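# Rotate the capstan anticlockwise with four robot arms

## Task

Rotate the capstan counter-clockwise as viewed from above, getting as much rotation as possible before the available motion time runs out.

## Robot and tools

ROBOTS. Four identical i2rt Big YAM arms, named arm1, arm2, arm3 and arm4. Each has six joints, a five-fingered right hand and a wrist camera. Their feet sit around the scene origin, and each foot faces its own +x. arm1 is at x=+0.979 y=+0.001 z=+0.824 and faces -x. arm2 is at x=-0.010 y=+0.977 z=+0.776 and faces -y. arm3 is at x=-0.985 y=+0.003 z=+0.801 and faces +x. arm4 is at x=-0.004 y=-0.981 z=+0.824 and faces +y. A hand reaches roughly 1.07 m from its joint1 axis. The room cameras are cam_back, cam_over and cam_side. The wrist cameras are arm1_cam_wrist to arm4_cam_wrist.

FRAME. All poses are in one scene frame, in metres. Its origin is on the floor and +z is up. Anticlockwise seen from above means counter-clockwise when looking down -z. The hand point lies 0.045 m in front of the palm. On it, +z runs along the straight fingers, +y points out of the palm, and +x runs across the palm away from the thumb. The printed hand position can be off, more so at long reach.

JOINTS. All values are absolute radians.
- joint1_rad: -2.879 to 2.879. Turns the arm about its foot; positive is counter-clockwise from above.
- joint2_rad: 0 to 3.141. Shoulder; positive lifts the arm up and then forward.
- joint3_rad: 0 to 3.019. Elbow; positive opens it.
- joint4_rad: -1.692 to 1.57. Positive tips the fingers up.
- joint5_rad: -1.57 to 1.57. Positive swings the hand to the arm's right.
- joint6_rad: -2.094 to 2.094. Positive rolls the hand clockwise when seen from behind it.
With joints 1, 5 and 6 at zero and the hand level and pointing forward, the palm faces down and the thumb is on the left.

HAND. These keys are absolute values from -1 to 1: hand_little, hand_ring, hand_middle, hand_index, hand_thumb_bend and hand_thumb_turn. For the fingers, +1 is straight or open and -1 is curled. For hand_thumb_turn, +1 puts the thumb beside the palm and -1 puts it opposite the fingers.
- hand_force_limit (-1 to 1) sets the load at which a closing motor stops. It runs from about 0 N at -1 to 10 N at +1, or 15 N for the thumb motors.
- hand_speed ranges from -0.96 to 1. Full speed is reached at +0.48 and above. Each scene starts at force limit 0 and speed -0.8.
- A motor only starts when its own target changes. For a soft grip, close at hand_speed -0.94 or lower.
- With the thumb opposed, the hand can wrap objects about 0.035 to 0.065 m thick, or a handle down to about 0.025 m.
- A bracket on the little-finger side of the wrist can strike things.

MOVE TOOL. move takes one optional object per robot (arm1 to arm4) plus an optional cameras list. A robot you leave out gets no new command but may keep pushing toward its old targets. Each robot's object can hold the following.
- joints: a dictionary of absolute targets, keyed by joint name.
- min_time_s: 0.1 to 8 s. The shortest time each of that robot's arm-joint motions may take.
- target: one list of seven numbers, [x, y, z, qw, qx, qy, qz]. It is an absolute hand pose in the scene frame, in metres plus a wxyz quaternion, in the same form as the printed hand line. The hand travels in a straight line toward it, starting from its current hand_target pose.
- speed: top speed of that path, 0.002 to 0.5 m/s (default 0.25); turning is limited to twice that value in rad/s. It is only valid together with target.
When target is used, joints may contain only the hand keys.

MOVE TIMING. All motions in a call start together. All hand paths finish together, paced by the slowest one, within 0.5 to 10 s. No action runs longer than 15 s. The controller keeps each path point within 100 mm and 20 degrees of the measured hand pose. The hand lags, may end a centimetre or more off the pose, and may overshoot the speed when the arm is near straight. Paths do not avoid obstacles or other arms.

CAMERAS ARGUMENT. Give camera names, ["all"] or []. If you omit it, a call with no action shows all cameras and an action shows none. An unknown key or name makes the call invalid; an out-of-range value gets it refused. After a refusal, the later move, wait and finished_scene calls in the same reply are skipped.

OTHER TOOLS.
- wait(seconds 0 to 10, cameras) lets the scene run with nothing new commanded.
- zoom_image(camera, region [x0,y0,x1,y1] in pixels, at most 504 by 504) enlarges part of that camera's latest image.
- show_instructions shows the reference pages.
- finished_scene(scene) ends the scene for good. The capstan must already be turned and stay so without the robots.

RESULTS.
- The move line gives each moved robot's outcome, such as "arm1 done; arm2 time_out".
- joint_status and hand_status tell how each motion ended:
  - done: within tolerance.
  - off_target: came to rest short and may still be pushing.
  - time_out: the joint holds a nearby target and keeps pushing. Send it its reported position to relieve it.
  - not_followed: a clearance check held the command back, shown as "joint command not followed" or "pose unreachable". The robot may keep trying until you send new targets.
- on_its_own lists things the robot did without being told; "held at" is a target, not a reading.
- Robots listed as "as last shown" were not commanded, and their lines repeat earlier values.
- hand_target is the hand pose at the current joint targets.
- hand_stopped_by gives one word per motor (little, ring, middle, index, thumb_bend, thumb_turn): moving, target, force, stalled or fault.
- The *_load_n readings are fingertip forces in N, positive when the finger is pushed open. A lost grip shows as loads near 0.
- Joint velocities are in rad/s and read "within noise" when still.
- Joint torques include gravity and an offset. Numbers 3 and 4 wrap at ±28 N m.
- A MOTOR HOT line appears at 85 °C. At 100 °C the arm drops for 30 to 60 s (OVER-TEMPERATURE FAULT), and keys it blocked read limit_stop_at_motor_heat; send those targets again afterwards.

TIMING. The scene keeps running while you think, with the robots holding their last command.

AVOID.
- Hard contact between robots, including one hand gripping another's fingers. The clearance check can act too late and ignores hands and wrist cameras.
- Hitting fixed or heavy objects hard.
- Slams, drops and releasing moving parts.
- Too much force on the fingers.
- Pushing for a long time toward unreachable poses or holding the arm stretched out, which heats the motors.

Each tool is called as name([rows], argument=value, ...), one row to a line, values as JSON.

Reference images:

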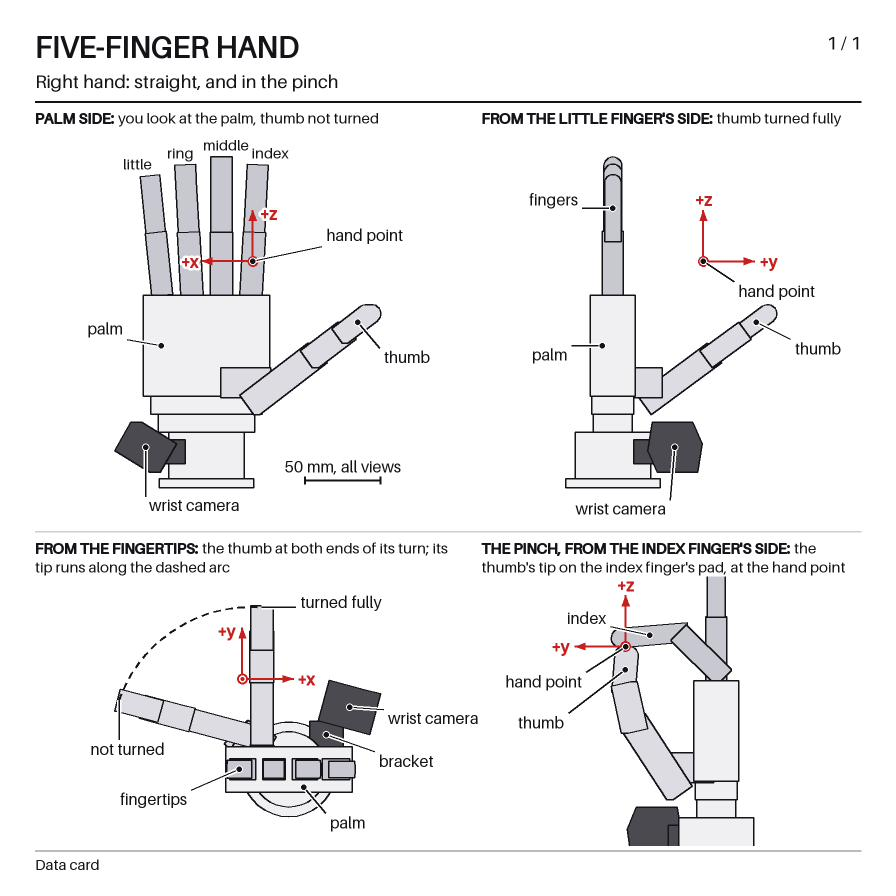

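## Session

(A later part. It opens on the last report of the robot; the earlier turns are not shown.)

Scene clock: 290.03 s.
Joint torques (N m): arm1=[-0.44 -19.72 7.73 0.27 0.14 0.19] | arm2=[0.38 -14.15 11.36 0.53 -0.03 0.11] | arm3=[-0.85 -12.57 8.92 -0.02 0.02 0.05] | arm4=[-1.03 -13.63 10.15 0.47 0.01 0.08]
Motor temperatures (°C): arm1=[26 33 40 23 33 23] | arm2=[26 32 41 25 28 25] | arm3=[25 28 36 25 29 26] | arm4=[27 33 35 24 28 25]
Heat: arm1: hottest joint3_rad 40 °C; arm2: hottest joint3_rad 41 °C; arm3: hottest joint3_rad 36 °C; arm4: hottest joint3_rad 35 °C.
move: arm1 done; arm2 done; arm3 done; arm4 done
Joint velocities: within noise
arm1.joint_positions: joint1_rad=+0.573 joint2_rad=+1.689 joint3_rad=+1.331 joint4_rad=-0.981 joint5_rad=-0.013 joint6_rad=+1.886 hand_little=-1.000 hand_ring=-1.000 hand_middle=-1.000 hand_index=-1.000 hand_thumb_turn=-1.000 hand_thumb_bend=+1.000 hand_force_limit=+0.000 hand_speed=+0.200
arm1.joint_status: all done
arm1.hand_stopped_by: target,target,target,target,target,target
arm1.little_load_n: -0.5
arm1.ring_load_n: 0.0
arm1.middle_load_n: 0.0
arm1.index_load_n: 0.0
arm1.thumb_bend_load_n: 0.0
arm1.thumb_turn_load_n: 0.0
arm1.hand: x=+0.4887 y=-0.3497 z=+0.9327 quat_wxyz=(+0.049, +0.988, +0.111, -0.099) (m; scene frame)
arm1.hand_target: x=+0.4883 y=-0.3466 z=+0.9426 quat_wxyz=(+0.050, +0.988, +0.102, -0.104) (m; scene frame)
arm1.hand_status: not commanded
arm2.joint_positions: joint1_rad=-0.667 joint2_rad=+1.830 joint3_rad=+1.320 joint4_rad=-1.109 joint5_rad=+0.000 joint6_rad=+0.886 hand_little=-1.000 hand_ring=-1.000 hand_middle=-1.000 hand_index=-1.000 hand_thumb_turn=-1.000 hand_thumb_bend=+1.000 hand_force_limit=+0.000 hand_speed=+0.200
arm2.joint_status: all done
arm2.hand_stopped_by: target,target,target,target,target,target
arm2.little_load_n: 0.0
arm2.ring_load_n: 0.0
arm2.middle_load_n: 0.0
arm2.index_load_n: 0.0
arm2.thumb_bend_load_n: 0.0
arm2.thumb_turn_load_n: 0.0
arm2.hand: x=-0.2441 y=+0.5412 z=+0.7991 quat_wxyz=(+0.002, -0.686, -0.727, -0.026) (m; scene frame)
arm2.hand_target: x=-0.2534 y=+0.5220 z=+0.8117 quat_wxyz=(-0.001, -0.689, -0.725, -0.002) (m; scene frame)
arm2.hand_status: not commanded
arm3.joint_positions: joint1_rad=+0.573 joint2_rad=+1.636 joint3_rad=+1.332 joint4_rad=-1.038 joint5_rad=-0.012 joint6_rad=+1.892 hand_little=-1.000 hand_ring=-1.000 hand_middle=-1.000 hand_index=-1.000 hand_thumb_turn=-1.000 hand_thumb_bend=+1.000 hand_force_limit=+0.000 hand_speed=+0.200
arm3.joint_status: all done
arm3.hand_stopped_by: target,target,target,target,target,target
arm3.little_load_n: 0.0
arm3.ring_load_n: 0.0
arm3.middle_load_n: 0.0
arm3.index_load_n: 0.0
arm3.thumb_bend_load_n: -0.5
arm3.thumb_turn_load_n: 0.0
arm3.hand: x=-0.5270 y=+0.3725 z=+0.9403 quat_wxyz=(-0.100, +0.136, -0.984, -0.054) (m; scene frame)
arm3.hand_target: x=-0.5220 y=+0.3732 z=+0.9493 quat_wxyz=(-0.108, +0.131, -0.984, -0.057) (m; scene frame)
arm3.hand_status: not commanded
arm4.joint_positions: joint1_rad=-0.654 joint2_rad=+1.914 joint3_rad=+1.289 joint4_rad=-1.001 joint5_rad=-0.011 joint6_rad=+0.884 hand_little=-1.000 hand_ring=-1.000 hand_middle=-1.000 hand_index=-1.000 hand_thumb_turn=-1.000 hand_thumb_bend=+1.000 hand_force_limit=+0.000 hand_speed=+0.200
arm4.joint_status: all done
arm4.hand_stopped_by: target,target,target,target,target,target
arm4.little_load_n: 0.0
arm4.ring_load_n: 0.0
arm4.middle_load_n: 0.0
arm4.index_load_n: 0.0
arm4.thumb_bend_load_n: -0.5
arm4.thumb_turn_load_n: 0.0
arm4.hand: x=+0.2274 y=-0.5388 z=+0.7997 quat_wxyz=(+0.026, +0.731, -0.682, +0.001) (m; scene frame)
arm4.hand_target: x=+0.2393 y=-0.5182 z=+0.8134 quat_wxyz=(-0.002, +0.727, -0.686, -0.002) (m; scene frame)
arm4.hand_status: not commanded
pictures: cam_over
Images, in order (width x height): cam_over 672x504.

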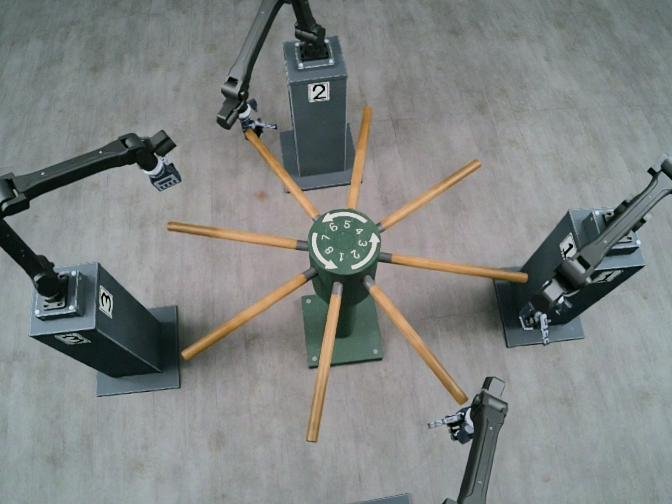

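move(arm1={"joints":{"joint1_rad":-0.65,"joint2_rad":1.91,"joint6_rad":0.9}}, arm3={"joints":{"joint1_rad":-0.65,"joint2_rad":1.87,"joint6_rad":0.9}}, arm2={"joints":{"joint1_rad":0.57,"joint2_rad":1.59,"joint3_rad":1.36,"joint4_rad":-1.10,"joint6_rad":1.9}}, arm4={"joints":{"joint1_rad":0.57,"joint2_rad":1.67,"joint3_rad":1.33,"joint4_rad":-0.99,"joint6_rad":1.9}}, cameras=[])

move(arm1={"joints":{"joint1_rad":0.57,"joint2_rad":1.67,"joint3_rad":1.33,"joint4_rad":-0.99,"joint6_rad":1.9}}, arm3={"joints":{"joint1_rad":0.57,"joint2_rad":1.63,"joint3_rad":1.345,"joint4_rad":-1.04,"joint6_rad":1.9}}, arm2={"joints":{"joint1_rad":-0.66,"joint2_rad":1.83,"joint6_rad":0.9}}, arm4={"joints":{"joint1_rad":-0.65,"joint2_rad":1.91,"joint6_rad":0.9}}, cameras=[])

move(arm1={"joints":{"joint1_rad":-0.65,"joint2_rad":1.91,"joint6_rad":0.9}}, arm3={"joints":{"joint1_rad":-0.65,"joint2_rad":1.87,"joint6_rad":0.9}}, arm2={"joints":{"joint1_rad":0.57,"joint2_rad":1.59,"joint3_rad":1.36,"joint4_rad":-1.10,"joint6_rad":1.9}}, arm4={"joints":{"joint1_rad":0.57,"joint2_rad":1.67,"joint3_rad":1.33,"joint4_rad":-0.99,"joint6_rad":1.9}}, cameras=[])

move(arm1={"joints":{"joint1_rad":0.57,"joint2_rad":1.67,"joint3_rad":1.33,"joint4_rad":-0.99,"joint6_rad":1.9}}, arm3={"joints":{"joint1_rad":0.57,"joint2_rad":1.63,"joint3_rad":1.345,"joint4_rad":-1.04,"joint6_rad":1.9}}, arm2={"joints":{"joint1_rad":-0.66,"joint2_rad":1.83,"joint6_rad":0.9}}, arm4={"joints":{"joint1_rad":-0.65,"joint2_rad":1.91,"joint6_rad":0.9}}, cameras=[])

move(arm1={"joints":{"joint1_rad":-0.65,"joint2_rad":1.91,"joint6_rad":0.9}}, arm3={"joints":{"joint1_rad":-0.65,"joint2_rad":1.87,"joint6_rad":0.9}}, arm2={"joints":{"joint1_rad":0.57,"joint2_rad":1.59,"joint3_rad":1.36,"joint4_rad":-1.10,"joint6_rad":1.9}}, arm4={"joints":{"joint1_rad":0.57,"joint2_rad":1.67,"joint3_rad":1.33,"joint4_rad":-0.99,"joint6_rad":1.9}}, cameras=[])

move(arm1={"joints":{"joint1_rad":0.57,"joint2_rad":1.67,"joint3_rad":1.33,"joint4_rad":-0.99,"joint6_rad":1.9}}, arm3={"joints":{"joint1_rad":0.57,"joint2_rad":1.63,"joint3_rad":1.345,"joint4_rad":-1.04,"joint6_rad":1.9}}, arm2={"joints":{"joint1_rad":-0.66,"joint2_rad":1.83,"joint6_rad":0.9}}, arm4={"joints":{"joint1_rad":-0.65,"joint2_rad":1.91,"joint6_rad":0.9}}, cameras=["cam_over"])

Scene clock: 316.53 s.
Joint torques (N m): arm1=[-0.79 -18.67 8.83 0.39 0.03 0.18] | arm2=[-0.21 -12.34 10.71 0.68 -0.05 0.12] | arm3=[-0.97 -14.21 9.62 -0.17 -0.03 0.03] | arm4=[-1.61 -12.86 7.84 0.27 0.04 0.12]
Motor temperatures (°C): arm1=[26 32 40 23 31 23] | arm2=[26 32 41 25 26 25] | arm3=[25 28 36 25 29 26] | arm4=[27 34 36 24 27 25]
Heat: arm1: hottest joint3_rad 40 °C; arm2: hottest joint3_rad 41 °C; arm3: hottest joint3_rad 36 °C; arm4: hottest joint3_rad 36 °C.
move: arm1 done; arm2 done; arm3 done; arm4 done
Joint velocities: within noise
arm1.joint_positions: joint1_rad=-0.644 joint2_rad=+1.904 joint3_rad=+1.298 joint4_rad=-0.998 joint5_rad=-0.009 joint6_rad=+0.886 hand_little=-1.000 hand_ring=-1.000 hand_middle=-1.000 hand_index=-1.000 hand_thumb_turn=-1.000 hand_thumb_bend=+1.000 hand_force_limit=+0.000 hand_speed=+0.200
arm1.joint_status: all done
arm1.hand_stopped_by: target,target,target,target,target,target
arm1.little_load_n: 0.0
arm1.ring_load_n: 0.0
arm1.middle_load_n: 0.0
arm1.index_load_n: 0.0
arm1.thumb_bend_load_n: 0.0
arm1.thumb_turn_load_n: 0.0
arm1.hand: x=+0.5475 y=+0.2633 z=+0.8058 quat_wxyz=(+0.009, +1.000, +0.003, +0.013) (m; scene frame)
arm1.hand_target: x=+0.5351 y=+0.2768 z=+0.8123 quat_wxyz=(-0.001, +1.000, -0.007, -0.001) (m; scene frame)
arm1.hand_status: not commanded
arm2.joint_positions: joint1_rad=+0.571 joint2_rad=+1.590 joint3_rad=+1.344 joint4_rad=-1.098 joint5_rad=+0.000 joint6_rad=+1.886 hand_little=-1.000 hand_ring=-1.000 hand_middle=-1.000 hand_index=-1.000 hand_thumb_turn=-1.000 hand_thumb_bend=+1.000 hand_force_limit=+0.000 hand_speed=+0.200
arm2.joint_status: all done
arm2.hand_stopped_by: target,target,target,target,target,target
arm2.little_load_n: 0.0
arm2.ring_load_n: 0.0
arm2.middle_load_n: 0.0
arm2.index_load_n: 0.0
arm2.thumb_bend_load_n: -0.5
arm2.thumb_turn_load_n: 0.0
arm2.hand: x=+0.3581 y=+0.5337 z=+0.9408 quat_wxyz=(-0.109, -0.591, -0.798, +0.034) (m; scene frame)
arm2.hand_target: x=+0.3601 y=+0.5285 z=+0.9481 quat_wxyz=(-0.115, -0.597, -0.793, +0.035) (m; scene frame)
arm2.hand_status: not commanded
arm3.joint_positions: joint1_rad=-0.643 joint2_rad=+1.882 joint3_rad=+1.306 joint4_rad=-1.047 joint5_rad=-0.010 joint6_rad=+0.892 hand_little=-1.000 hand_ring=-1.000 hand_middle=-1.000 hand_index=-1.000 hand_thumb_turn=-1.000 hand_thumb_bend=+1.000 hand_force_limit=+0.000 hand_speed=+0.200
arm3.joint_status: all done
arm3.hand_stopped_by: target,target,target,target,target,target
arm3.little_load_n: 0.0
arm3.ring_load_n: 0.0
arm3.middle_load_n: 0.0
arm3.index_load_n: 0.0
arm3.thumb_bend_load_n: 0.0
arm3.thumb_turn_load_n: 0.0
arm3.hand: x=-0.5429 y=-0.2303 z=+0.7983 quat_wxyz=(+0.017, +0.029, -0.999, -0.018) (m; scene frame)
arm3.hand_target: x=-0.5268 y=-0.2463 z=+0.8159 quat_wxyz=(-0.006, +0.022, -1.000, +0.000) (m; scene frame)
arm3.hand_status: not commanded
arm4.joint_positions: joint1_rad=+0.571 joint2_rad=+1.685 joint3_rad=+1.338 joint4_rad=-0.979 joint5_rad=-0.012 joint6_rad=+1.885 hand_little=-1.000 hand_ring=-1.000 hand_middle=-1.000 hand_index=-1.000 hand_thumb_turn=-1.000 hand_thumb_bend=+1.000 hand_force_limit=+0.000 hand_speed=+0.200
arm4.joint_status: all done
arm4.hand_stopped_by: target,target,target,target,target,target
arm4.little_load_n: 0.0
arm4.ring_load_n: 0.0
arm4.middle_load_n: 0.0
arm4.index_load_n: 0.0
arm4.thumb_bend_load_n: -0.5
arm4.thumb_turn_load_n: 0.0
arm4.hand: x=-0.3897 y=-0.5147 z=+0.9414 quat_wxyz=(-0.035, +0.798, -0.591, -0.114) (m; scene frame)
arm4.hand_target: x=-0.3854 y=-0.5172 z=+0.9455 quat_wxyz=(-0.035, +0.793, -0.598, -0.113) (m; scene frame)
arm4.hand_status: not commanded
pictures: none
No camera images: "cameras" was empty.

Scene clock: 318.70 s.
Joint torques (N m): arm1=[-0.44 -19.72 7.73 0.27 0.14 0.2] | arm2=[0.32 -14.21 11.34 0.54 -0.03 0.11] | arm3=[-0.73 -12.51 8.98 0.03 0.02 0.04] | arm4=[-1.38 -12.92 10.21 0.55 -0.01 0.09]
Motor temperatures (°C): arm1=[26 32 40 23 31 23] | arm2=[26 32 41 25 27 25] | arm3=[25 28 36 25 28 26] | arm4=[27 33 36 24 27 25]
Heat: arm1: hottest joint3_rad 40 °C; arm2: hottest joint3_rad 41 °C; arm3: hottest joint3_rad 36 °C; arm4: hottest joint3_rad 36 °C.
move: arm1 done; arm2 done; arm3 done; arm4 done
Joint velocities: within noise
arm1.joint_positions: joint1_rad=+0.573 joint2_rad=+1.689 joint3_rad=+1.331 joint4_rad=-0.981 joint5_rad=-0.013 joint6_rad=+1.886 hand_little=-1.000 hand_ring=-1.000 hand_middle=-1.000 hand_index=-1.000 hand_thumb_turn=-1.000 hand_thumb_bend=+1.000 hand_force_limit=+0.000 hand_speed=+0.200
arm1.joint_status: all done
arm1.hand_stopped_by: target,target,target,target,target,target
arm1.little_load_n: 0.0
arm1.ring_load_n: 0.0
arm1.middle_load_n: 0.0
arm1.index_load_n: 0.0
arm1.thumb_bend_load_n: 0.0
arm1.thumb_turn_load_n: 0.0
arm1.hand: x=+0.4890 y=-0.3498 z=+0.9323 quat_wxyz=(+0.048, +0.988, +0.111, -0.099) (m; scene frame)
arm1.hand_target: x=+0.4886 y=-0.3466 z=+0.9421 quat_wxyz=(+0.050, +0.988, +0.103, -0.104) (m; scene frame)
arm1.hand_status: not commanded
arm2.joint_positions: joint1_rad=-0.667 joint2_rad=+1.830 joint3_rad=+1.320 joint4_rad=-1.109 joint5_rad=+0.000 joint6_rad=+0.886 hand_little=-1.000 hand_ring=-1.000 hand_middle=-1.000 hand_index=-1.000 hand_thumb_turn=-1.000 hand_thumb_bend=+1.000 hand_force_limit=+0.000 hand_speed=+0.200
arm2.joint_status: all done
arm2.hand_stopped_by: target,target,target,target,target,target
arm2.little_load_n: 0.0
arm2.ring_load_n: 0.0
arm2.middle_load_n: 0.0
arm2.index_load_n: 0.0
arm2.thumb_bend_load_n: 0.0
arm2.thumb_turn_load_n: 0.0
arm2.hand: x=-0.2441 y=+0.5413 z=+0.7993 quat_wxyz=(+0.002, -0.686, -0.727, -0.026) (m; scene frame)
arm2.hand_target: x=-0.2534 y=+0.5221 z=+0.8117 quat_wxyz=(-0.001, -0.688, -0.725, -0.002) (m; scene frame)
arm2.hand_status: not commanded
arm3.joint_positions: joint1_rad=+0.573 joint2_rad=+1.636 joint3_rad=+1.332 joint4_rad=-1.038 joint5_rad=-0.012 joint6_rad=+1.892 hand_little=-1.000 hand_ring=-1.000 hand_middle=-1.000 hand_index=-1.000 hand_thumb_turn=-1.000 hand_thumb_bend=+1.000 hand_force_limit=+0.000 hand_speed=+0.200
arm3.joint_status: all done
arm3.hand_stopped_by: target,target,target,target,target,target
arm3.little_load_n: 0.0
arm3.ring_load_n: 0.0
arm3.middle_load_n: 0.0
arm3.index_load_n: 0.0
arm3.thumb_bend_load_n: 0.0
arm3.thumb_turn_load_n: 0.0
arm3.hand: x=-0.5270 y=+0.3725 z=+0.9403 quat_wxyz=(-0.100, +0.136, -0.984, -0.054) (m; scene frame)
arm3.hand_target: x=-0.5222 y=+0.3732 z=+0.9493 quat_wxyz=(-0.108, +0.131, -0.984, -0.057) (m; scene frame)
arm3.hand_status: not commanded
arm4.joint_positions: joint1_rad=-0.654 joint2_rad=+1.915 joint3_rad=+1.290 joint4_rad=-1.000 joint5_rad=-0.011 joint6_rad=+0.884 hand_little=-1.000 hand_ring=-1.000 hand_middle=-1.000 hand_index=-1.000 hand_thumb_turn=-1.000 hand_thumb_bend=+1.000 hand_force_limit=+0.000 hand_speed=+0.200
arm4.joint_status: all done
arm4.hand_stopped_by: target,target,target,target,target,target
arm4.little_load_n: 0.0
arm4.ring_load_n: 0.0
arm4.middle_load_n: 0.0
arm4.index_load_n: 0.0
arm4.thumb_bend_load_n: 0.0
arm4.thumb_turn_load_n: 0.0
arm4.hand: x=+0.2274 y=-0.5386 z=+0.7996 quat_wxyz=(+0.025, +0.731, -0.682, +0.001) (m; scene frame)
arm4.hand_target: x=+0.2393 y=-0.5179 z=+0.8135 quat_wxyz=(-0.002, +0.727, -0.686, -0.002) (m; scene frame)
arm4.hand_status: not commanded
pictures: none
No camera images: "cameras" was empty.

Scene clock: 320.90 s.
Joint torques (N m): arm1=[-0.79 -18.73 8.84 0.4 0.03 0.18] | arm2=[-0.21 -12.4 10.7 0.66 -0.04 0.12] | arm3=[-1.03 -14.51 9.61 -0.2 -0.02 0.03] | arm4=[-1.73 -13.22 7.87 0.23 0.05 0.11]
Motor temperatures (°C): arm1=[26 32 40 23 32 23] | arm2=[26 32 41 25 26 25] | arm3=[25 28 36 25 29 26] | arm4=[27 33 36 24 27 25]
Heat: arm1: hottest joint3_rad 40 °C; arm2: hottest joint3_rad 41 °C; arm3: hottest joint3_rad 36 °C; arm4: hottest joint3_rad 36 °C.
move: arm1 done; arm2 done; arm3 done; arm4 done
Joint velocities: within noise
arm1.joint_positions: joint1_rad=-0.644 joint2_rad=+1.904 joint3_rad=+1.297 joint4_rad=-0.998 joint5_rad=-0.009 joint6_rad=+0.886 hand_little=-1.000 hand_ring=-1.000 hand_middle=-1.000 hand_index=-1.000 hand_thumb_turn=-1.000 hand_thumb_bend=+1.000 hand_force_limit=+0.000 hand_speed=+0.200
arm1.joint_status: all done
arm1.hand_stopped_by: target,target,target,target,target,target
arm1.little_load_n: 0.0
arm1.ring_load_n: 0.0
arm1.middle_load_n: 0.0
arm1.index_load_n: 0.0
arm1.thumb_bend_load_n: 0.0
arm1.thumb_turn_load_n: 0.0
arm1.hand: x=+0.5478 y=+0.2633 z=+0.8056 quat_wxyz=(+0.009, +1.000, +0.002, +0.013) (m; scene frame)
arm1.hand_target: x=+0.5353 y=+0.2769 z=+0.8123 quat_wxyz=(-0.001, +1.000, -0.008, -0.001) (m; scene frame)
arm1.hand_status: not commanded
arm2.joint_positions: joint1_rad=+0.571 joint2_rad=+1.590 joint3_rad=+1.344 joint4_rad=-1.098 joint5_rad=+0.000 joint6_rad=+1.886 hand_little=-1.000 hand_ring=-1.000 hand_middle=-1.000 hand_index=-1.000 hand_thumb_turn=-1.000 hand_thumb_bend=+1.000 hand_force_limit=+0.000 hand_speed=+0.200
arm2.joint_status: all done
arm2.hand_stopped_by: target,target,target,target,target,target
arm2.little_load_n: 0.0
arm2.ring_load_n: 0.0
arm2.middle_load_n: 0.0
arm2.index_load_n: 0.0
arm2.thumb_bend_load_n: 0.0
arm2.thumb_turn_load_n: 0.0
arm2.hand: x=+0.3583 y=+0.5337 z=+0.9408 quat_wxyz=(-0.109, -0.591, -0.798, +0.034) (m; scene frame)
arm2.hand_target: x=+0.3604 y=+0.5286 z=+0.9480 quat_wxyz=(-0.115, -0.597, -0.793, +0.035) (m; scene frame)
arm2.hand_status: not commanded
arm3.joint_positions: joint1_rad=-0.642 joint2_rad=+1.882 joint3_rad=+1.307 joint4_rad=-1.047 joint5_rad=-0.010 joint6_rad=+0.893 hand_little=-1.000 hand_ring=-1.000 hand_middle=-1.000 hand_index=-1.000 hand_thumb_turn=-1.000 hand_thumb_bend=+1.000 hand_force_limit=+0.000 hand_speed=+0.200
arm3.joint_status: all done
arm3.hand_stopped_by: target,target,target,target,target,target
arm3.little_load_n: -0.5
arm3.ring_load_n: 0.0
arm3.middle_load_n: 0.0
arm3.index_load_n: 0.0
arm3.thumb_bend_load_n: 0.0
arm3.thumb_turn_load_n: 0.0
arm3.hand: x=-0.5428 y=-0.2302 z=+0.7985 quat_wxyz=(+0.017, +0.029, -0.999, -0.018) (m; scene frame)
arm3.hand_target: x=-0.5266 y=-0.2462 z=+0.8162 quat_wxyz=(-0.006, +0.022, -1.000, +0.000) (m; scene frame)
arm3.hand_status: not commanded
arm4.joint_positions: joint1_rad=+0.571 joint2_rad=+1.686 joint3_rad=+1.338 joint4_rad=-0.979 joint5_rad=-0.012 joint6_rad=+1.885 hand_little=-1.000 hand_ring=-1.000 hand_middle=-1.000 hand_index=-1.000 hand_thumb_turn=-1.000 hand_thumb_bend=+1.000 hand_force_limit=+0.000 hand_speed=+0.200
arm4.joint_status: all done
arm4.hand_stopped_by: target,target,target,target,target,target
arm4.little_load_n: 0.0
arm4.ring_load_n: 0.0
arm4.middle_load_n: 0.0
arm4.index_load_n: 0.0
arm4.thumb_bend_load_n: 0.0
arm4.thumb_turn_load_n: 0.0
arm4.hand: x=-0.3896 y=-0.5144 z=+0.9409 quat_wxyz=(-0.035, +0.798, -0.591, -0.114) (m; scene frame)
arm4.hand_target: x=-0.3853 y=-0.5173 z=+0.9454 quat_wxyz=(-0.035, +0.793, -0.597, -0.113) (m; scene frame)
arm4.hand_status: not commanded
pictures: none
No camera images: "cameras" was empty.

Scene clock: 323.03 s.
Joint torques (N m): arm1=[-0.44 -19.66 7.76 0.27 0.14 0.19] | arm2=[0.44 -14.15 11.36 0.54 -0.03 0.11] | arm3=[-0.85 -12.57 9.05 -0.05 0.03 0.04] | arm4=[-1.26 -13.57 10.14 0.39 -0.01 0.11]
Motor temperatures (°C): arm1=[26 32 40 23 32 23] | arm2=[26 32 41 25 27 25] | arm3=[25 28 36 25 29 26] | arm4=[27 33 36 24 28 25]
Heat: arm1: hottest joint3_rad 40 °C; arm2: hottest joint3_rad 41 °C; arm3: hottest joint3_rad 36 °C; arm4: hottest joint3_rad 36 °C.
move: arm1 done; arm2 done; arm3 done; arm4 done
Joint velocities: within noise
arm1.joint_positions: joint1_rad=+0.573 joint2_rad=+1.689 joint3_rad=+1.331 joint4_rad=-0.982 joint5_rad=-0.013 joint6_rad=+1.886 hand_little=-1.000 hand_ring=-1.000 hand_middle=-1.000 hand_index=-1.000 hand_thumb_turn=-1.000 hand_thumb_bend=+1.000 hand_force_limit=+0.000 hand_speed=+0.200
arm1.joint_status: all done
arm1.hand_stopped_by: target,target,target,target,target,target
arm1.little_load_n: 0.0
arm1.ring_load_n: 0.0
arm1.middle_load_n: 0.0
arm1.index_load_n: 0.0
arm1.thumb_bend_load_n: 0.0
arm1.thumb_turn_load_n: 0.0
arm1.hand: x=+0.4890 y=-0.3498 z=+0.9327 quat_wxyz=(+0.049, +0.988, +0.111, -0.099) (m; scene frame)
arm1.hand_target: x=+0.4885 y=-0.3466 z=+0.9424 quat_wxyz=(+0.050, +0.988, +0.102, -0.104) (m; scene frame)
arm1.hand_status: not commanded
arm2.joint_positions: joint1_rad=-0.667 joint2_rad=+1.830 joint3_rad=+1.320 joint4_rad=-1.109 joint5_rad=+0.000 joint6_rad=+0.886 hand_little=-1.000 hand_ring=-1.000 hand_middle=-1.000 hand_index=-1.000 hand_thumb_turn=-1.000 hand_thumb_bend=+1.000 hand_force_limit=+0.000 hand_speed=+0.200
arm2.joint_status: all done
arm2.hand_stopped_by: target,target,target,target,target,target
arm2.little_load_n: 0.0
arm2.ring_load_n: 0.0
arm2.middle_load_n: 0.0
arm2.index_load_n: 0.0
arm2.thumb_bend_load_n: 0.0
arm2.thumb_turn_load_n: 0.0
arm2.hand: x=-0.2442 y=+0.5412 z=+0.7993 quat_wxyz=(+0.002, -0.686, -0.727, -0.026) (m; scene frame)
arm2.hand_target: x=-0.2534 y=+0.5221 z=+0.8117 quat_wxyz=(-0.001, -0.689, -0.725, -0.002) (m; scene frame)
arm2.hand_status: not commanded
arm3.joint_positions: joint1_rad=+0.573 joint2_rad=+1.635 joint3_rad=+1.332 joint4_rad=-1.038 joint5_rad=-0.012 joint6_rad=+1.892 hand_little=-1.000 hand_ring=-1.000 hand_middle=-1.000 hand_index=-1.000 hand_thumb_turn=-1.000 hand_thumb_bend=+1.000 hand_force_limit=+0.000 hand_speed=+0.200
arm3.joint_status: all done
arm3.hand_stopped_by: target,target,target,target,target,target
arm3.little_load_n: 0.0
arm3.ring_load_n: 0.0
arm3.middle_load_n: 0.0
arm3.index_load_n: 0.0
arm3.thumb_bend_load_n: 0.0
arm3.thumb_turn_load_n: 0.0
arm3.hand: x=-0.5275 y=+0.3725 z=+0.9401 quat_wxyz=(-0.100, +0.136, -0.984, -0.053) (m; scene frame)
arm3.hand_target: x=-0.5222 y=+0.3731 z=+0.9491 quat_wxyz=(-0.108, +0.131, -0.984, -0.057) (m; scene frame)
arm3.hand_status: not commanded
arm4.joint_positions: joint1_rad=-0.654 joint2_rad=+1.914 joint3_rad=+1.290 joint4_rad=-1.001 joint5_rad=-0.011 joint6_rad=+0.884 hand_little=-1.000 hand_ring=-1.000 hand_middle=-1.000 hand_index=-1.000 hand_thumb_turn=-1.000 hand_thumb_bend=+1.000 hand_force_limit=+0.000 hand_speed=+0.200
arm4.joint_status: all done
arm4.hand_stopped_by: target,target,target,target,target,target
arm4.little_load_n: 0.0
arm4.ring_load_n: 0.0
arm4.middle_load_n: 0.0
arm4.index_load_n: 0.0
arm4.thumb_bend_load_n: 0.0
arm4.thumb_turn_load_n: 0.0
arm4.hand: x=+0.2275 y=-0.5387 z=+0.7998 quat_wxyz=(+0.025, +0.731, -0.682, +0.001) (m; scene frame)
arm4.hand_target: x=+0.2393 y=-0.5181 z=+0.8134 quat_wxyz=(-0.002, +0.727, -0.686, -0.002) (m; scene frame)
arm4.hand_status: not commanded
pictures: none
No camera images: "cameras" was empty.

Scene clock: 325.23 s.
Joint torques (N m): arm1=[-0.79 -18.67 8.83 0.4 0.03 0.18] | arm2=[-0.32 -12.4 10.69 0.66 -0.04 0.12] | arm3=[-1.26 -14.51 9.61 -0.25 -0.01 0.02] | arm4=[-1.49 -13.16 7.91 0.18 0.03 0.1]
Motor temperatures (°C): arm1=[26 32 40 23 33 23] | arm2=[26 32 41 25 27 25] | arm3=[25 28 36 25 30 26] | arm4=[27 33 36 24 28 25]
Heat: arm1: hottest joint3_rad 40 °C; arm2: hottest joint3_rad 41 °C; arm3: hottest joint3_rad 36 °C; arm4: hottest joint3_rad 36 °C.
move: arm1 done; arm2 done; arm3 done; arm4 done
Joint velocities: within noise
arm1.joint_positions: joint1_rad=-0.644 joint2_rad=+1.904 joint3_rad=+1.298 joint4_rad=-0.998 joint5_rad=-0.009 joint6_rad=+0.886 hand_little=-1.000 hand_ring=-1.000 hand_middle=-1.000 hand_index=-1.000 hand_thumb_turn=-1.000 hand_thumb_bend=+1.000 hand_force_limit=+0.000 hand_speed=+0.200
arm1.joint_status: all done
arm1.hand_stopped_by: target,target,target,target,target,target
arm1.little_load_n: 0.0
arm1.ring_load_n: 0.0
arm1.middle_load_n: 0.0
arm1.index_load_n: 0.0
arm1.thumb_bend_load_n: 0.0
arm1.thumb_turn_load_n: 0.0
arm1.hand: x=+0.5475 y=+0.2633 z=+0.8058 quat_wxyz=(+0.009, +1.000, +0.003, +0.013) (m; scene frame)
arm1.hand_target: x=+0.5350 y=+0.2768 z=+0.8124 quat_wxyz=(-0.001, +1.000, -0.007, -0.001) (m; scene frame)
arm1.hand_status: not commanded
arm2.joint_positions: joint1_rad=+0.571 joint2_rad=+1.590 joint3_rad=+1.345 joint4_rad=-1.098 joint5_rad=+0.000 joint6_rad=+1.886 hand_little=-1.000 hand_ring=-1.000 hand_middle=-1.000 hand_index=-1.000 hand_thumb_turn=-1.000 hand_thumb_bend=+1.000 hand_force_limit=+0.000 hand_speed=+0.200
arm2.joint_status: all done
arm2.hand_stopped_by: target,target,target,target,target,target
arm2.little_load_n: 0.0
arm2.ring_load_n: 0.0
arm2.middle_load_n: 0.0
arm2.index_load_n: 0.0
arm2.thumb_bend_load_n: 0.0
arm2.thumb_turn_load_n: 0.0
arm2.hand: x=+0.3584 y=+0.5337 z=+0.9410 quat_wxyz=(-0.109, -0.591, -0.798, +0.034) (m; scene frame)
arm2.hand_target: x=+0.3603 y=+0.5286 z=+0.9482 quat_wxyz=(-0.115, -0.597, -0.793, +0.035) (m; scene frame)
arm2.hand_status: not commanded
arm3.joint_positions: joint1_rad=-0.642 joint2_rad=+1.882 joint3_rad=+1.306 joint4_rad=-1.047 joint5_rad=-0.010 joint6_rad=+0.892 hand_little=-1.000 hand_ring=-1.000 hand_middle=-1.000 hand_index=-1.000 hand_thumb_turn=-1.000 hand_thumb_bend=+1.000 hand_force_limit=+0.000 hand_speed=+0.200
arm3.joint_status: all done
arm3.hand_stopped_by: target,target,target,target,target,target
arm3.little_load_n: 0.0
arm3.ring_load_n: 0.0
arm3.middle_load_n: 0.0
arm3.index_load_n: 0.0
arm3.thumb_bend_load_n: 0.0
arm3.thumb_turn_load_n: 0.0
arm3.hand: x=-0.5429 y=-0.2301 z=+0.7983 quat_wxyz=(+0.017, +0.029, -0.999, -0.018) (m; scene frame)
arm3.hand_target: x=-0.5267 y=-0.2461 z=+0.8160 quat_wxyz=(-0.006, +0.022, -1.000, +0.000) (m; scene frame)
arm3.hand_status: not commanded
arm4.joint_positions: joint1_rad=+0.571 joint2_rad=+1.686 joint3_rad=+1.338 joint4_rad=-0.979 joint5_rad=-0.012 joint6_rad=+1.885 hand_little=-1.000 hand_ring=-1.000 hand_middle=-1.000 hand_index=-1.000 hand_thumb_turn=-1.000 hand_thumb_bend=+1.000 hand_force_limit=+0.000 hand_speed=+0.200
arm4.joint_status: all done
arm4.hand_stopped_by: target,target,target,target,target,target
arm4.little_load_n: 0.0
arm4.ring_load_n: 0.0
arm4.middle_load_n: 0.0
arm4.index_load_n: 0.0
arm4.thumb_bend_load_n: 0.0
arm4.thumb_turn_load_n: 0.0
arm4.hand: x=-0.3897 y=-0.5147 z=+0.9411 quat_wxyz=(-0.035, +0.798, -0.591, -0.114) (m; scene frame)
arm4.hand_target: x=-0.3854 y=-0.5173 z=+0.9454 quat_wxyz=(-0.035, +0.793, -0.598, -0.113) (m; scene frame)
arm4.hand_status: not commanded
pictures: none
No camera images: "cameras" was empty.

Scene clock: 327.40 s.
Joint torques (N m): arm1=[-0.38 -19.78 7.75 0.28 0.14 0.19] | arm2=[0.38 -14.15 11.33 0.53 -0.03 0.11] | arm3=[-1.03 -12.51 9.01 -0.01 0.01 0.04] | arm4=[-1.2 -13.33 10.07 0.55 0.02 0.09]
Motor temperatures (°C): arm1=[26 32 40 23 33 23] | arm2=[26 32 41 25 27 25] | arm3=[25 28 36 25 29 26] | arm4=[27 33 35 24 28 25]
Heat: arm1: hottest joint3_rad 40 °C; arm2: hottest joint3_rad 41 °C; arm3: hottest joint3_rad 36 °C; arm4: hottest joint3_rad 35 °C.
move: arm1 done; arm2 done; arm3 done; arm4 done
Joint velocities: within noise
arm1.joint_positions: joint1_rad=+0.572 joint2_rad=+1.689 joint3_rad=+1.331 joint4_rad=-0.981 joint5_rad=-0.013 joint6_rad=+1.886 hand_little=-1.000 hand_ring=-1.000 hand_middle=-1.000 hand_index=-1.000 hand_thumb_turn=-1.000 hand_thumb_bend=+1.000 hand_force_limit=+0.000 hand_speed=+0.200
arm1.joint_status: all done
arm1.hand_stopped_by: target,target,target,target,target,target
arm1.little_load_n: 0.0
arm1.ring_load_n: 0.0
arm1.middle_load_n: 0.0
arm1.index_load_n: 0.0
arm1.thumb_bend_load_n: 0.0
arm1.thumb_turn_load_n: 0.0
arm1.hand: x=+0.4887 y=-0.3494 z=+0.9325 quat_wxyz=(+0.049, +0.988, +0.111, -0.099) (m; scene frame)
arm1.hand_target: x=+0.4885 y=-0.3465 z=+0.9423 quat_wxyz=(+0.050, +0.988, +0.103, -0.104) (m; scene frame)
arm1.hand_status: not commanded
arm2.joint_positions: joint1_rad=-0.667 joint2_rad=+1.830 joint3_rad=+1.320 joint4_rad=-1.109 joint5_rad=+0.000 joint6_rad=+0.886 hand_little=-1.000 hand_ring=-1.000 hand_middle=-1.000 hand_index=-1.000 hand_thumb_turn=-1.000 hand_thumb_bend=+1.000 hand_force_limit=+0.000 hand_speed=+0.200
arm2.joint_status: all done
arm2.hand_stopped_by: target,target,target,target,target,target
arm2.little_load_n: 0.0
arm2.ring_load_n: 0.0
arm2.middle_load_n: 0.0
arm2.index_load_n: 0.0
arm2.thumb_bend_load_n: 0.0
arm2.thumb_turn_load_n: 0.0
arm2.hand: x=-0.2442 y=+0.5412 z=+0.7993 quat_wxyz=(+0.002, -0.686, -0.727, -0.026) (m; scene frame)
arm2.hand_target: x=-0.2534 y=+0.5221 z=+0.8116 quat_wxyz=(-0.001, -0.689, -0.725, -0.002) (m; scene frame)
arm2.hand_status: not commanded
arm3.joint_positions: joint1_rad=+0.573 joint2_rad=+1.635 joint3_rad=+1.332 joint4_rad=-1.038 joint5_rad=-0.012 joint6_rad=+1.892 hand_little=-1.000 hand_ring=-1.000 hand_middle=-1.000 hand_index=-1.000 hand_thumb_turn=-1.000 hand_thumb_bend=+1.000 hand_force_limit=+0.000 hand_speed=+0.200
arm3.joint_status: all done
arm3.hand_stopped_by: target,target,target,target,target,target
arm3.little_load_n: 0.0
arm3.ring_load_n: 0.0
arm3.middle_load_n: 0.0
arm3.index_load_n: 0.0
arm3.thumb_bend_load_n: 0.0
arm3.thumb_turn_load_n: 0.0
arm3.hand: x=-0.5272 y=+0.3727 z=+0.9405 quat_wxyz=(-0.101, +0.136, -0.984, -0.054) (m; scene frame)
arm3.hand_target: x=-0.5221 y=+0.3733 z=+0.9493 quat_wxyz=(-0.108, +0.131, -0.984, -0.057) (m; scene frame)
arm3.hand_status: not commanded
arm4.joint_positions: joint1_rad=-0.654 joint2_rad=+1.914 joint3_rad=+1.290 joint4_rad=-1.001 joint5_rad=-0.011 joint6_rad=+0.884 hand_little=-1.000 hand_ring=-1.000 hand_middle=-1.000 hand_index=-1.000 hand_thumb_turn=-1.000 hand_thumb_bend=+1.000 hand_force_limit=+0.000 hand_speed=+0.200
arm4.joint_status: all done
arm4.hand_stopped_by: target,target,target,target,target,target
arm4.little_load_n: 0.0
arm4.ring_load_n: 0.0
arm4.middle_load_n: 0.5
arm4.index_load_n: 0.0
arm4.thumb_bend_load_n: 0.0
arm4.thumb_turn_load_n: 0.0
arm4.hand: x=+0.2275 y=-0.5387 z=+0.7998 quat_wxyz=(+0.025, +0.731, -0.682, +0.001) (m; scene frame)
arm4.hand_target: x=+0.2394 y=-0.5181 z=+0.8135 quat_wxyz=(-0.002, +0.727, -0.686, -0.002) (m; scene frame)
arm4.hand_status: not commanded
pictures: cam_over
Images, in order (width x height): cam_over 672x504.

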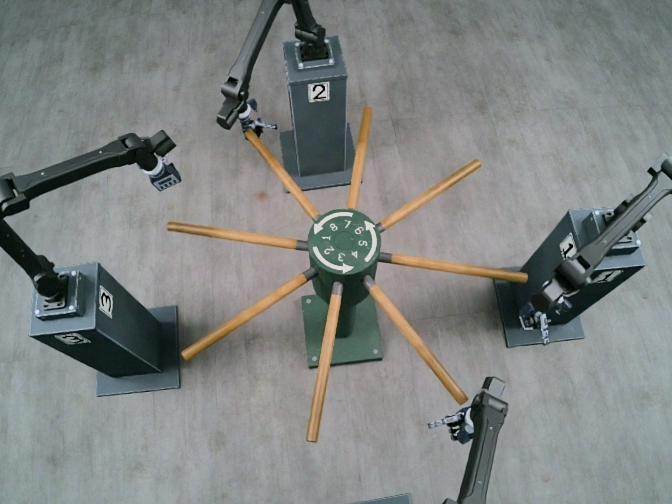

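move(arm1={"joints":{"joint1_rad":-0.65,"joint2_rad":1.91,"joint6_rad":0.9}}, arm3={"joints":{"joint1_rad":-0.65,"joint2_rad":1.87,"joint6_rad":0.9}}, arm2={"joints":{"joint1_rad":0.57,"joint2_rad":1.59,"joint3_rad":1.36,"joint4_rad":-1.10,"joint6_rad":1.9}}, arm4={"joints":{"joint1_rad":0.57,"joint2_rad":1.67,"joint3_rad":1.33,"joint4_rad":-0.99,"joint6_rad":1.9}}, cameras=[])

move(arm2={"joints":{"joint1_rad":-0.66,"joint2_rad":1.83,"joint6_rad":0.9}}, arm4={"joints":{"joint1_rad":-0.65,"joint2_rad":1.91,"joint6_rad":0.9}}, arm1={"joints":{"joint1_rad":0.57,"joint2_rad":1.67,"joint3_rad":1.33,"joint4_rad":-0.99,"joint6_rad":1.9}}, arm3={"joints":{"joint1_rad":0.57,"joint2_rad":1.63,"joint3_rad":1.345,"joint4_rad":-1.04,"joint6_rad":1.9}}, cameras=["cam_over"])

Scene clock: 337.50 s.
Joint torques (N m): arm1=[-0.79 -18.67 8.83 0.4 0.03 0.18] | arm2=[-0.26 -12.4 10.69 0.69 -0.04 0.12] | arm3=[-1.26 -14.68 9.62 -0.18 -0.01 0.04] | arm4=[-1.67 -13.16 7.83 0.2 0.05 0.09]
Motor temperatures (°C): arm1=[26 32 40 23 33 23] | arm2=[26 32 41 25 27 25] | arm3=[25 28 36 25 29 26] | arm4=[27 34 36 24 27 25]
Heat: arm1: hottest joint3_rad 40 °C; arm2: hottest joint3_rad 41 °C; arm3: hottest joint3_rad 36 °C; arm4: hottest joint3_rad 36 °C.
move: arm1 done; arm2 done; arm3 done; arm4 done
Joint velocities: within noise
arm1.joint_positions: joint1_rad=-0.644 joint2_rad=+1.904 joint3_rad=+1.297 joint4_rad=-0.998 joint5_rad=-0.009 joint6_rad=+0.886 hand_little=-1.000 hand_ring=-1.000 hand_middle=-1.000 hand_index=-1.000 hand_thumb_turn=-1.000 hand_thumb_bend=+1.000 hand_force_limit=+0.000 hand_speed=+0.200
arm1.joint_status: all done
arm1.hand_stopped_by: target,target,target,target,target,target
arm1.little_load_n: 0.0
arm1.ring_load_n: 0.5
arm1.middle_load_n: 0.0
arm1.index_load_n: 0.0
arm1.thumb_bend_load_n: 0.0
arm1.thumb_turn_load_n: 0.0
arm1.hand: x=+0.5476 y=+0.2634 z=+0.8057 quat_wxyz=(+0.009, +1.000, +0.002, +0.013) (m; scene frame)
arm1.hand_target: x=+0.5352 y=+0.2769 z=+0.8122 quat_wxyz=(-0.001, +1.000, -0.008, -0.001) (m; scene frame)
arm1.hand_status: not commanded
arm2.joint_positions: joint1_rad=+0.571 joint2_rad=+1.590 joint3_rad=+1.345 joint4_rad=-1.098 joint5_rad=+0.000 joint6_rad=+1.886 hand_little=-1.000 hand_ring=-1.000 hand_middle=-1.000 hand_index=-1.000 hand_thumb_turn=-1.000 hand_thumb_bend=+1.000 hand_force_limit=+0.000 hand_speed=+0.200
arm2.joint_status: all done
arm2.hand_stopped_by: target,target,target,target,target,target
arm2.little_load_n: 0.0
arm2.ring_load_n: 0.0
arm2.middle_load_n: 0.0
arm2.index_load_n: 0.0
arm2.thumb_bend_load_n: 0.0
arm2.thumb_turn_load_n: 0.0
arm2.hand: x=+0.3582 y=+0.5335 z=+0.9408 quat_wxyz=(-0.109, -0.591, -0.798, +0.034) (m; scene frame)
arm2.hand_target: x=+0.3603 y=+0.5285 z=+0.9482 quat_wxyz=(-0.115, -0.597, -0.793, +0.035) (m; scene frame)
arm2.hand_status: not commanded
arm3.joint_positions: joint1_rad=-0.643 joint2_rad=+1.882 joint3_rad=+1.306 joint4_rad=-1.047 joint5_rad=-0.010 joint6_rad=+0.893 hand_little=-1.000 hand_ring=-1.000 hand_middle=-1.000 hand_index=-1.000 hand_thumb_turn=-1.000 hand_thumb_bend=+1.000 hand_force_limit=+0.000 hand_speed=+0.200
arm3.joint_status: all done
arm3.hand_stopped_by: target,target,target,target,target,target
arm3.little_load_n: 0.0
arm3.ring_load_n: 0.0
arm3.middle_load_n: 0.0
arm3.index_load_n: 0.0
arm3.thumb_bend_load_n: 0.0
arm3.thumb_turn_load_n: 0.0
arm3.hand: x=-0.5429 y=-0.2303 z=+0.7985 quat_wxyz=(+0.017, +0.029, -0.999, -0.018) (m; scene frame)
arm3.hand_target: x=-0.5269 y=-0.2463 z=+0.8160 quat_wxyz=(-0.006, +0.021, -1.000, +0.000) (m; scene frame)
arm3.hand_status: not commanded
arm4.joint_positions: joint1_rad=+0.571 joint2_rad=+1.685 joint3_rad=+1.338 joint4_rad=-0.979 joint5_rad=-0.012 joint6_rad=+1.885 hand_little=-1.000 hand_ring=-1.000 hand_middle=-1.000 hand_index=-1.000 hand_thumb_turn=-1.000 hand_thumb_bend=+1.000 hand_force_limit=+0.000 hand_speed=+0.200
arm4.joint_status: all done
arm4.hand_stopped_by: target,target,target,target,target,target
arm4.little_load_n: 0.0
arm4.ring_load_n: 0.0
arm4.middle_load_n: 0.5
arm4.index_load_n: 0.0
arm4.thumb_bend_load_n: 0.0
arm4.thumb_turn_load_n: 0.0
arm4.hand: x=-0.3897 y=-0.5147 z=+0.9416 quat_wxyz=(-0.035, +0.798, -0.591, -0.114) (m; scene frame)
arm4.hand_target: x=-0.3855 y=-0.5174 z=+0.9456 quat_wxyz=(-0.035, +0.793, -0.597, -0.113) (m; scene frame)
arm4.hand_status: not commanded
pictures: none
No camera images: "cameras" was empty.

Scene clock: 339.63 s.
Joint torques (N m): arm1=[-0.44 -19.6 7.76 0.28 0.14 0.19] | arm2=[0.38 -14.1 11.36 0.53 -0.03 0.1] | arm3=[-0.97 -12.57 8.9 0.1 0.03 0.02] | arm4=[-1.08 -13.27 10.25 0.47 0.03 0.06]
Motor temperatures (°C): arm1=[26 32 40 23 32 23] | arm2=[26 32 41 25 27 25] | arm3=[25 28 36 25 29 26] | arm4=[27 34 35 24 28 25]
Heat: arm1: hottest joint3_rad 40 °C; arm2: hottest joint3_rad 41 °C; arm3: hottest joint3_rad 36 °C; arm4: hottest joint3_rad 35 °C.
move: arm1 done; arm2 done; arm3 done; arm4 done
Joint velocities: within noise
arm1.joint_positions: joint1_rad=+0.573 joint2_rad=+1.688 joint3_rad=+1.331 joint4_rad=-0.982 joint5_rad=-0.013 joint6_rad=+1.886 hand_little=-1.000 hand_ring=-1.000 hand_middle=-1.000 hand_index=-1.000 hand_thumb_turn=-1.000 hand_thumb_bend=+1.000 hand_force_limit=+0.000 hand_speed=+0.200
arm1.joint_status: all done
arm1.hand_stopped_by: target,target,target,target,target,target
arm1.little_load_n: 0.0
arm1.ring_load_n: 0.0
arm1.middle_load_n: 0.0
arm1.index_load_n: 0.0
arm1.thumb_bend_load_n: 0.0
arm1.thumb_turn_load_n: 0.0
arm1.hand: x=+0.4889 y=-0.3496 z=+0.9331 quat_wxyz=(+0.049, +0.988, +0.111, -0.099) (m; scene frame)
arm1.hand_target: x=+0.4884 y=-0.3465 z=+0.9424 quat_wxyz=(+0.050, +0.988, +0.103, -0.104) (m; scene frame)
arm1.hand_status: not commanded
arm2.joint_positions: joint1_rad=-0.667 joint2_rad=+1.830 joint3_rad=+1.320 joint4_rad=-1.109 joint5_rad=+0.000 joint6_rad=+0.886 hand_little=-1.000 hand_ring=-1.000 hand_middle=-1.000 hand_index=-1.000 hand_thumb_turn=-1.000 hand_thumb_bend=+1.000 hand_force_limit=+0.000 hand_speed=+0.200
arm2.joint_status: all done
arm2.hand_stopped_by: target,target,target,target,target,target
arm2.little_load_n: 0.0
arm2.ring_load_n: 0.0
arm2.middle_load_n: 0.0
arm2.index_load_n: 0.0
arm2.thumb_bend_load_n: 0.0
arm2.thumb_turn_load_n: 0.0
arm2.hand: x=-0.2441 y=+0.5413 z=+0.7991 quat_wxyz=(+0.002, -0.686, -0.727, -0.026) (m; scene frame)
arm2.hand_target: x=-0.2534 y=+0.5221 z=+0.8116 quat_wxyz=(-0.001, -0.689, -0.725, -0.002) (m; scene frame)
arm2.hand_status: not commanded
arm3.joint_positions: joint1_rad=+0.573 joint2_rad=+1.636 joint3_rad=+1.332 joint4_rad=-1.038 joint5_rad=-0.012 joint6_rad=+1.892 hand_little=-1.000 hand_ring=-1.000 hand_middle=-1.000 hand_index=-1.000 hand_thumb_turn=-1.000 hand_thumb_bend=+1.000 hand_force_limit=+0.000 hand_speed=+0.200
arm3.joint_status: all done
arm3.hand_stopped_by: target,target,target,target,target,target
arm3.little_load_n: 0.0
arm3.ring_load_n: 0.0
arm3.middle_load_n: 0.0
arm3.index_load_n: 0.0
arm3.thumb_bend_load_n: 0.0
arm3.thumb_turn_load_n: 0.0
arm3.hand: x=-0.5273 y=+0.3729 z=+0.9403 quat_wxyz=(-0.100, +0.137, -0.984, -0.054) (m; scene frame)
arm3.hand_target: x=-0.5221 y=+0.3734 z=+0.9492 quat_wxyz=(-0.108, +0.131, -0.984, -0.057) (m; scene frame)
arm3.hand_status: not commanded
arm4.joint_positions: joint1_rad=-0.655 joint2_rad=+1.914 joint3_rad=+1.290 joint4_rad=-1.000 joint5_rad=-0.011 joint6_rad=+0.884 hand_little=-1.000 hand_ring=-1.000 hand_middle=-1.000 hand_index=-1.000 hand_thumb_turn=-1.000 hand_thumb_bend=+1.000 hand_force_limit=+0.000 hand_speed=+0.200
arm4.joint_status: all done
arm4.hand_stopped_by: target,target,target,target,target,target
arm4.little_load_n: 0.5
arm4.ring_load_n: 0.0
arm4.middle_load_n: 0.0
arm4.index_load_n: 0.0
arm4.thumb_bend_load_n: 0.0
arm4.thumb_turn_load_n: 0.5
arm4.hand: x=+0.2279 y=-0.5385 z=+0.8001 quat_wxyz=(+0.025, +0.731, -0.682, +0.001) (m; scene frame)
arm4.hand_target: x=+0.2394 y=-0.5181 z=+0.8133 quat_wxyz=(-0.002, +0.727, -0.686, -0.002) (m; scene frame)
arm4.hand_status: not commanded
pictures: cam_over
Images, in order (width x height): cam_over 672x504.

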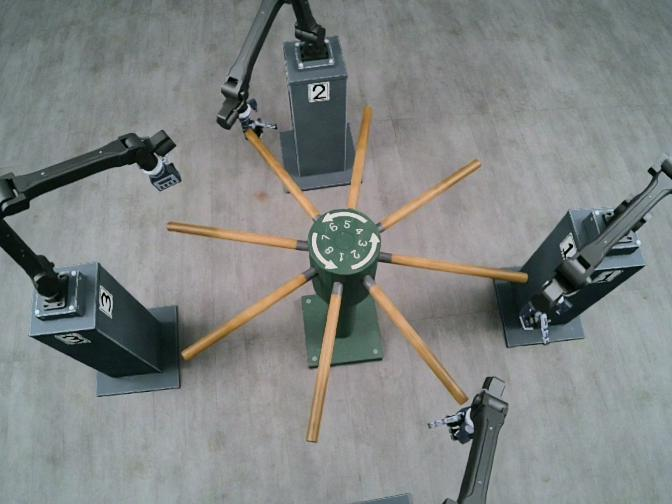

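finished_scene(scene=2)

The scene is finished: the task was done.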